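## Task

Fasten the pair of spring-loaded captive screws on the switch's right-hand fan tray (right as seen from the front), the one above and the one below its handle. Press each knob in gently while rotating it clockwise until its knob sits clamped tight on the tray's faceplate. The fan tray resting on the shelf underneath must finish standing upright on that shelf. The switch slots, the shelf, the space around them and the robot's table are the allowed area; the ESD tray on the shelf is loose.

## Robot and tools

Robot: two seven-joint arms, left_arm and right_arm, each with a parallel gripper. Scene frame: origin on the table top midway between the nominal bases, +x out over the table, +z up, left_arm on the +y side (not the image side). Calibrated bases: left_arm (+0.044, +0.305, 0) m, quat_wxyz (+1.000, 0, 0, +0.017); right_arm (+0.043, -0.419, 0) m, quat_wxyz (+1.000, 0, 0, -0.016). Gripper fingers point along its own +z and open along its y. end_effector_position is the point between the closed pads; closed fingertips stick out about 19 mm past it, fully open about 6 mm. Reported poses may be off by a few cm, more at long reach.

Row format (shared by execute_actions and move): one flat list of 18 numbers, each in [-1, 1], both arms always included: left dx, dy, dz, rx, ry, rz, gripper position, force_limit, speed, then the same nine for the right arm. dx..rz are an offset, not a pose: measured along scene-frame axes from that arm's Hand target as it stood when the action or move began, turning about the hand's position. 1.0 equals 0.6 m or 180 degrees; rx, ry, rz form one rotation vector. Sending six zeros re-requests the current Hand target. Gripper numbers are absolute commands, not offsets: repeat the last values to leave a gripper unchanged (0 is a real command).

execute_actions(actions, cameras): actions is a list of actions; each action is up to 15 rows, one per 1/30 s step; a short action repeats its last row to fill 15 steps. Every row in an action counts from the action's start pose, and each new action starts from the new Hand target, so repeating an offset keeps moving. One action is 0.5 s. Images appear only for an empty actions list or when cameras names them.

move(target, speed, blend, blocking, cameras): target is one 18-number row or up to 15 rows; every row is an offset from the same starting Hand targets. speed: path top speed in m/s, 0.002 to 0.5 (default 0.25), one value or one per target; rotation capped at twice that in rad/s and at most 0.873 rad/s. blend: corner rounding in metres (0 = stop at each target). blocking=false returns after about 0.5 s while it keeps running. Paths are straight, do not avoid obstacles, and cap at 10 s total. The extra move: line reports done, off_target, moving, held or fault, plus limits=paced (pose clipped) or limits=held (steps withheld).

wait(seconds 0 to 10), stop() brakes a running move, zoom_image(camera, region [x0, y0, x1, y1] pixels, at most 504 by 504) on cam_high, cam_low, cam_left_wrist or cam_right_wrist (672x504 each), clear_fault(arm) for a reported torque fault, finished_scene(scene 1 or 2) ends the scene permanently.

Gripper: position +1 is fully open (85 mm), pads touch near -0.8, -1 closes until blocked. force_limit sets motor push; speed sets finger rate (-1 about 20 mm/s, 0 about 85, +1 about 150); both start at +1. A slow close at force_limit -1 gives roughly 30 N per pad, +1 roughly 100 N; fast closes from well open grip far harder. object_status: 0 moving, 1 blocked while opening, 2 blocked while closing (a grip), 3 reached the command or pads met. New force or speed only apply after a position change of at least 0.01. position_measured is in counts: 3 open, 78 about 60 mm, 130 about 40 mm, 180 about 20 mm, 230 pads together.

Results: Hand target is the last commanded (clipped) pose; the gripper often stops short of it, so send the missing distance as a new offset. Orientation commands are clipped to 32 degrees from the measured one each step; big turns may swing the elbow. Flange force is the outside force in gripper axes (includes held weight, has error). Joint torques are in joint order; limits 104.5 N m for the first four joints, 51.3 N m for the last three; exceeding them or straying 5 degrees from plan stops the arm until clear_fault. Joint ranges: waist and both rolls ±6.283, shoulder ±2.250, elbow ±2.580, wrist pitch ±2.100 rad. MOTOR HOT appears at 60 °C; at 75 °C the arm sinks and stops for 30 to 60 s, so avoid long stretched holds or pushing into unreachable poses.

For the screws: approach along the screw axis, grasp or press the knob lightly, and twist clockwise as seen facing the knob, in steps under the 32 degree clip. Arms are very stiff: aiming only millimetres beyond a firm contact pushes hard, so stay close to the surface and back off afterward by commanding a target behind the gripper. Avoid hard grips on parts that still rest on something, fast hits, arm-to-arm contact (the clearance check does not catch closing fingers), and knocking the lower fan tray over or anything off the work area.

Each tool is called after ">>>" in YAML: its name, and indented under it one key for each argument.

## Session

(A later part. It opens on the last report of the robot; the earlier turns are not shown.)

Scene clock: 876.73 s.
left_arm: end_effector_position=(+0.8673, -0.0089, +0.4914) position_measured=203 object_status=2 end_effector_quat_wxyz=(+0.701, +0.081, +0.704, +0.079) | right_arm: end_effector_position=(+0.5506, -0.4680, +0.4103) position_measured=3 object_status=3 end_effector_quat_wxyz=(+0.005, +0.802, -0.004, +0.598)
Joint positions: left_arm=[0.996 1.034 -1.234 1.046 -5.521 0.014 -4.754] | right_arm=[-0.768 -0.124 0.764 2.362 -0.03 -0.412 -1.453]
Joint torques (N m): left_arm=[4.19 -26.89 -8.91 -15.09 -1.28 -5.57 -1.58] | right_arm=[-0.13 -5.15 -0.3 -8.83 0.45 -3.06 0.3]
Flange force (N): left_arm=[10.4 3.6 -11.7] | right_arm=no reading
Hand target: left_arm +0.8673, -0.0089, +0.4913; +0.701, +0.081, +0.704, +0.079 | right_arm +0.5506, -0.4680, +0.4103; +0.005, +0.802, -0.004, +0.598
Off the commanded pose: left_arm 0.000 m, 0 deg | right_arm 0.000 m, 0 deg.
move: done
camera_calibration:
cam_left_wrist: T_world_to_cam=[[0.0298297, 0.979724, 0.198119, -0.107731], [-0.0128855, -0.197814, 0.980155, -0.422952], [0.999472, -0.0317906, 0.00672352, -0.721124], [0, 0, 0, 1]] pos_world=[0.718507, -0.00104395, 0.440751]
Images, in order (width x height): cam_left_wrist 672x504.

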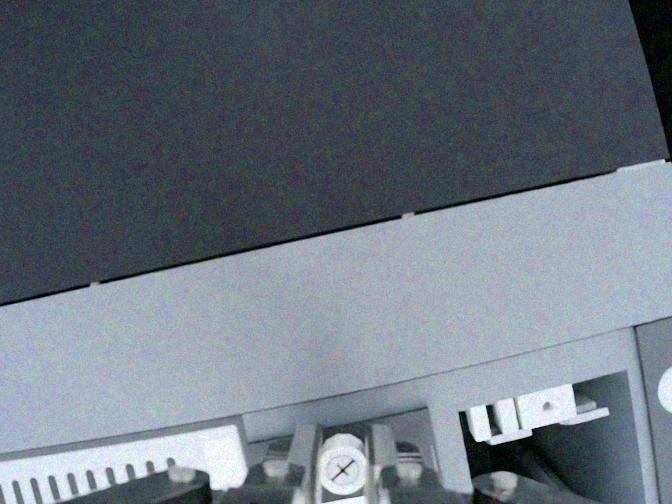

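>>> move:
  target:
    - [0,0,0,0,0,0,-0.3,0,-1, 0,0,0,0,0,0,1,1,1]
    - [-0.2,0,0,0,0,0,-0.3,0,-1, 0,0,0,0,0,0,1,1,1]
  speed: [0.1,0.2]
  cameras: ["cam_left_wrist","cam_low","cam_high"]

>>> zoom_image:
  camera: "cam_high"
  region: [110, 70, 210, 210]

>>> zoom_image:
  camera: "cam_low"
  region: [380, 100, 420, 180]

>>> zoom_image:
  camera: "cam_left_wrist"
  region: [230, 280, 460, 504]

Scene clock: 885.13 s.
left_arm: end_effector_position=(+0.7473, -0.0088, +0.4914) position_measured=167 object_status=3 end_effector_quat_wxyz=(+0.701, +0.081, +0.704, +0.079) | right_arm: end_effector_position=(+0.5506, -0.4680, +0.4103) position_measured=3 object_status=3 end_effector_quat_wxyz=(+0.005, +0.802, -0.004, +0.598)
Joint positions: left_arm=[1.304 0.868 -1.254 1.476 -5.588 -0.174 -4.808] | right_arm=[-0.768 -0.124 0.764 2.362 -0.03 -0.412 -1.453]
Joint torques (N m): left_arm=[0.69 -19.59 -7.82 -9.41 0.05 -2.71 -0.31] | right_arm=[-0.1 -5.14 -0.29 -8.88 0.45 -3.02 0.3]
Flange force (N): left_arm=[2.7 0.0 -2.8] | right_arm=no reading
Hand target: left_arm +0.7473, -0.0089, +0.4913; +0.701, +0.081, +0.704, +0.079 | right_arm +0.5506, -0.4680, +0.4103; +0.005, +0.802, -0.004, +0.598
Off the commanded pose: left_arm 0.000 m, 0 deg | right_arm 0.000 m, 0 deg.
move: done
camera_calibration:
cam_left_wrist: T_world_to_cam=[[0.0296148, 0.979711, 0.198218, -0.104066], [-0.0129463, -0.197912, 0.980134, -0.424453], [0.999478, -0.0315926, 0.00682246, -0.601235], [0, 0, 0, 1]] pos_world=[0.598508, -0.00104461, 0.44075]
Images, in order (width x height): cam_high 672x504, cam_low 672x504, cam_left_wrist 672x504.

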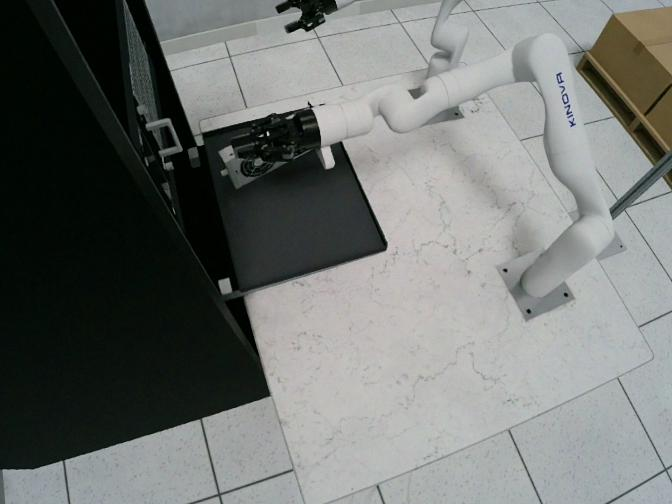

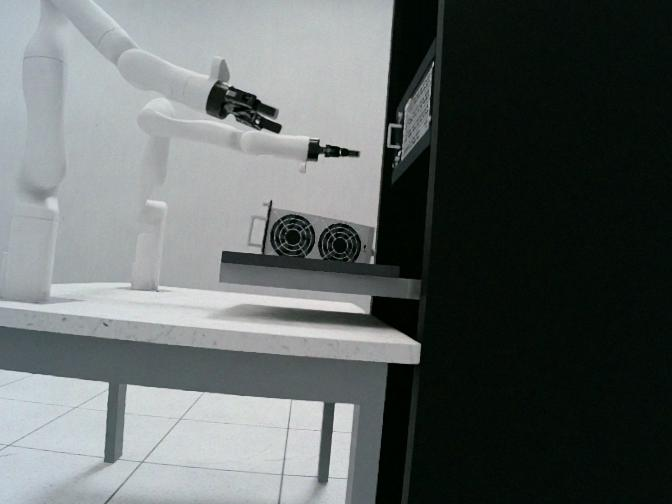

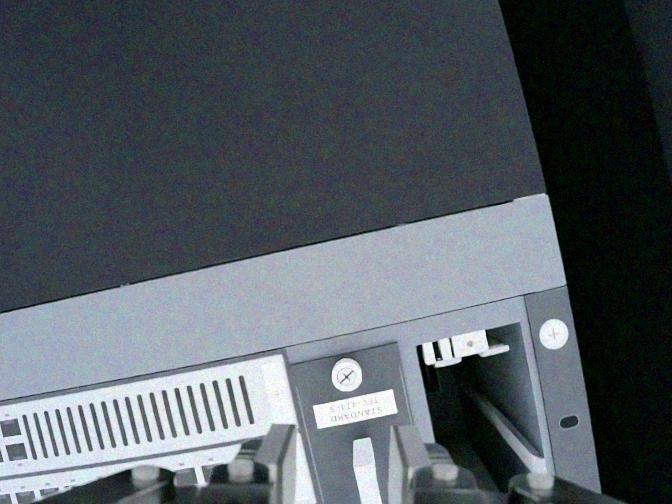

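Scaled by 3.600 from the camera's 672x504 image, which has a finer 960x720 frame.

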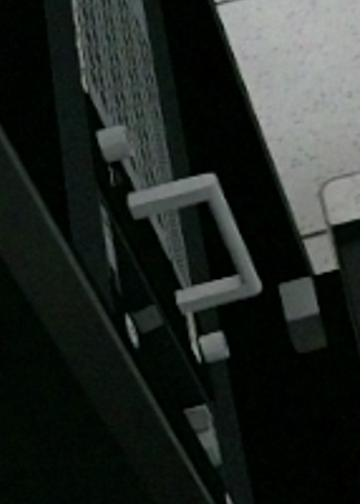

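Scaled by 6.300 from the camera's 672x504 image, which has a finer 960x720 frame.

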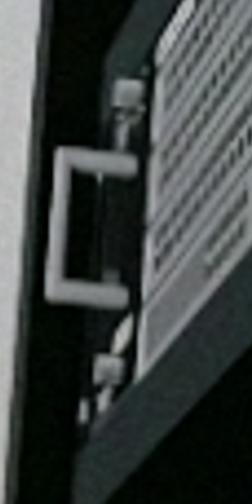

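Scaled by 2.191.

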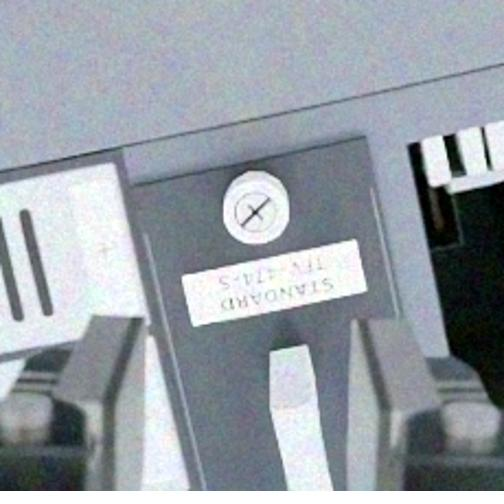

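>>> finished_scene:
  scene: 1

The scene is finished: the task was done.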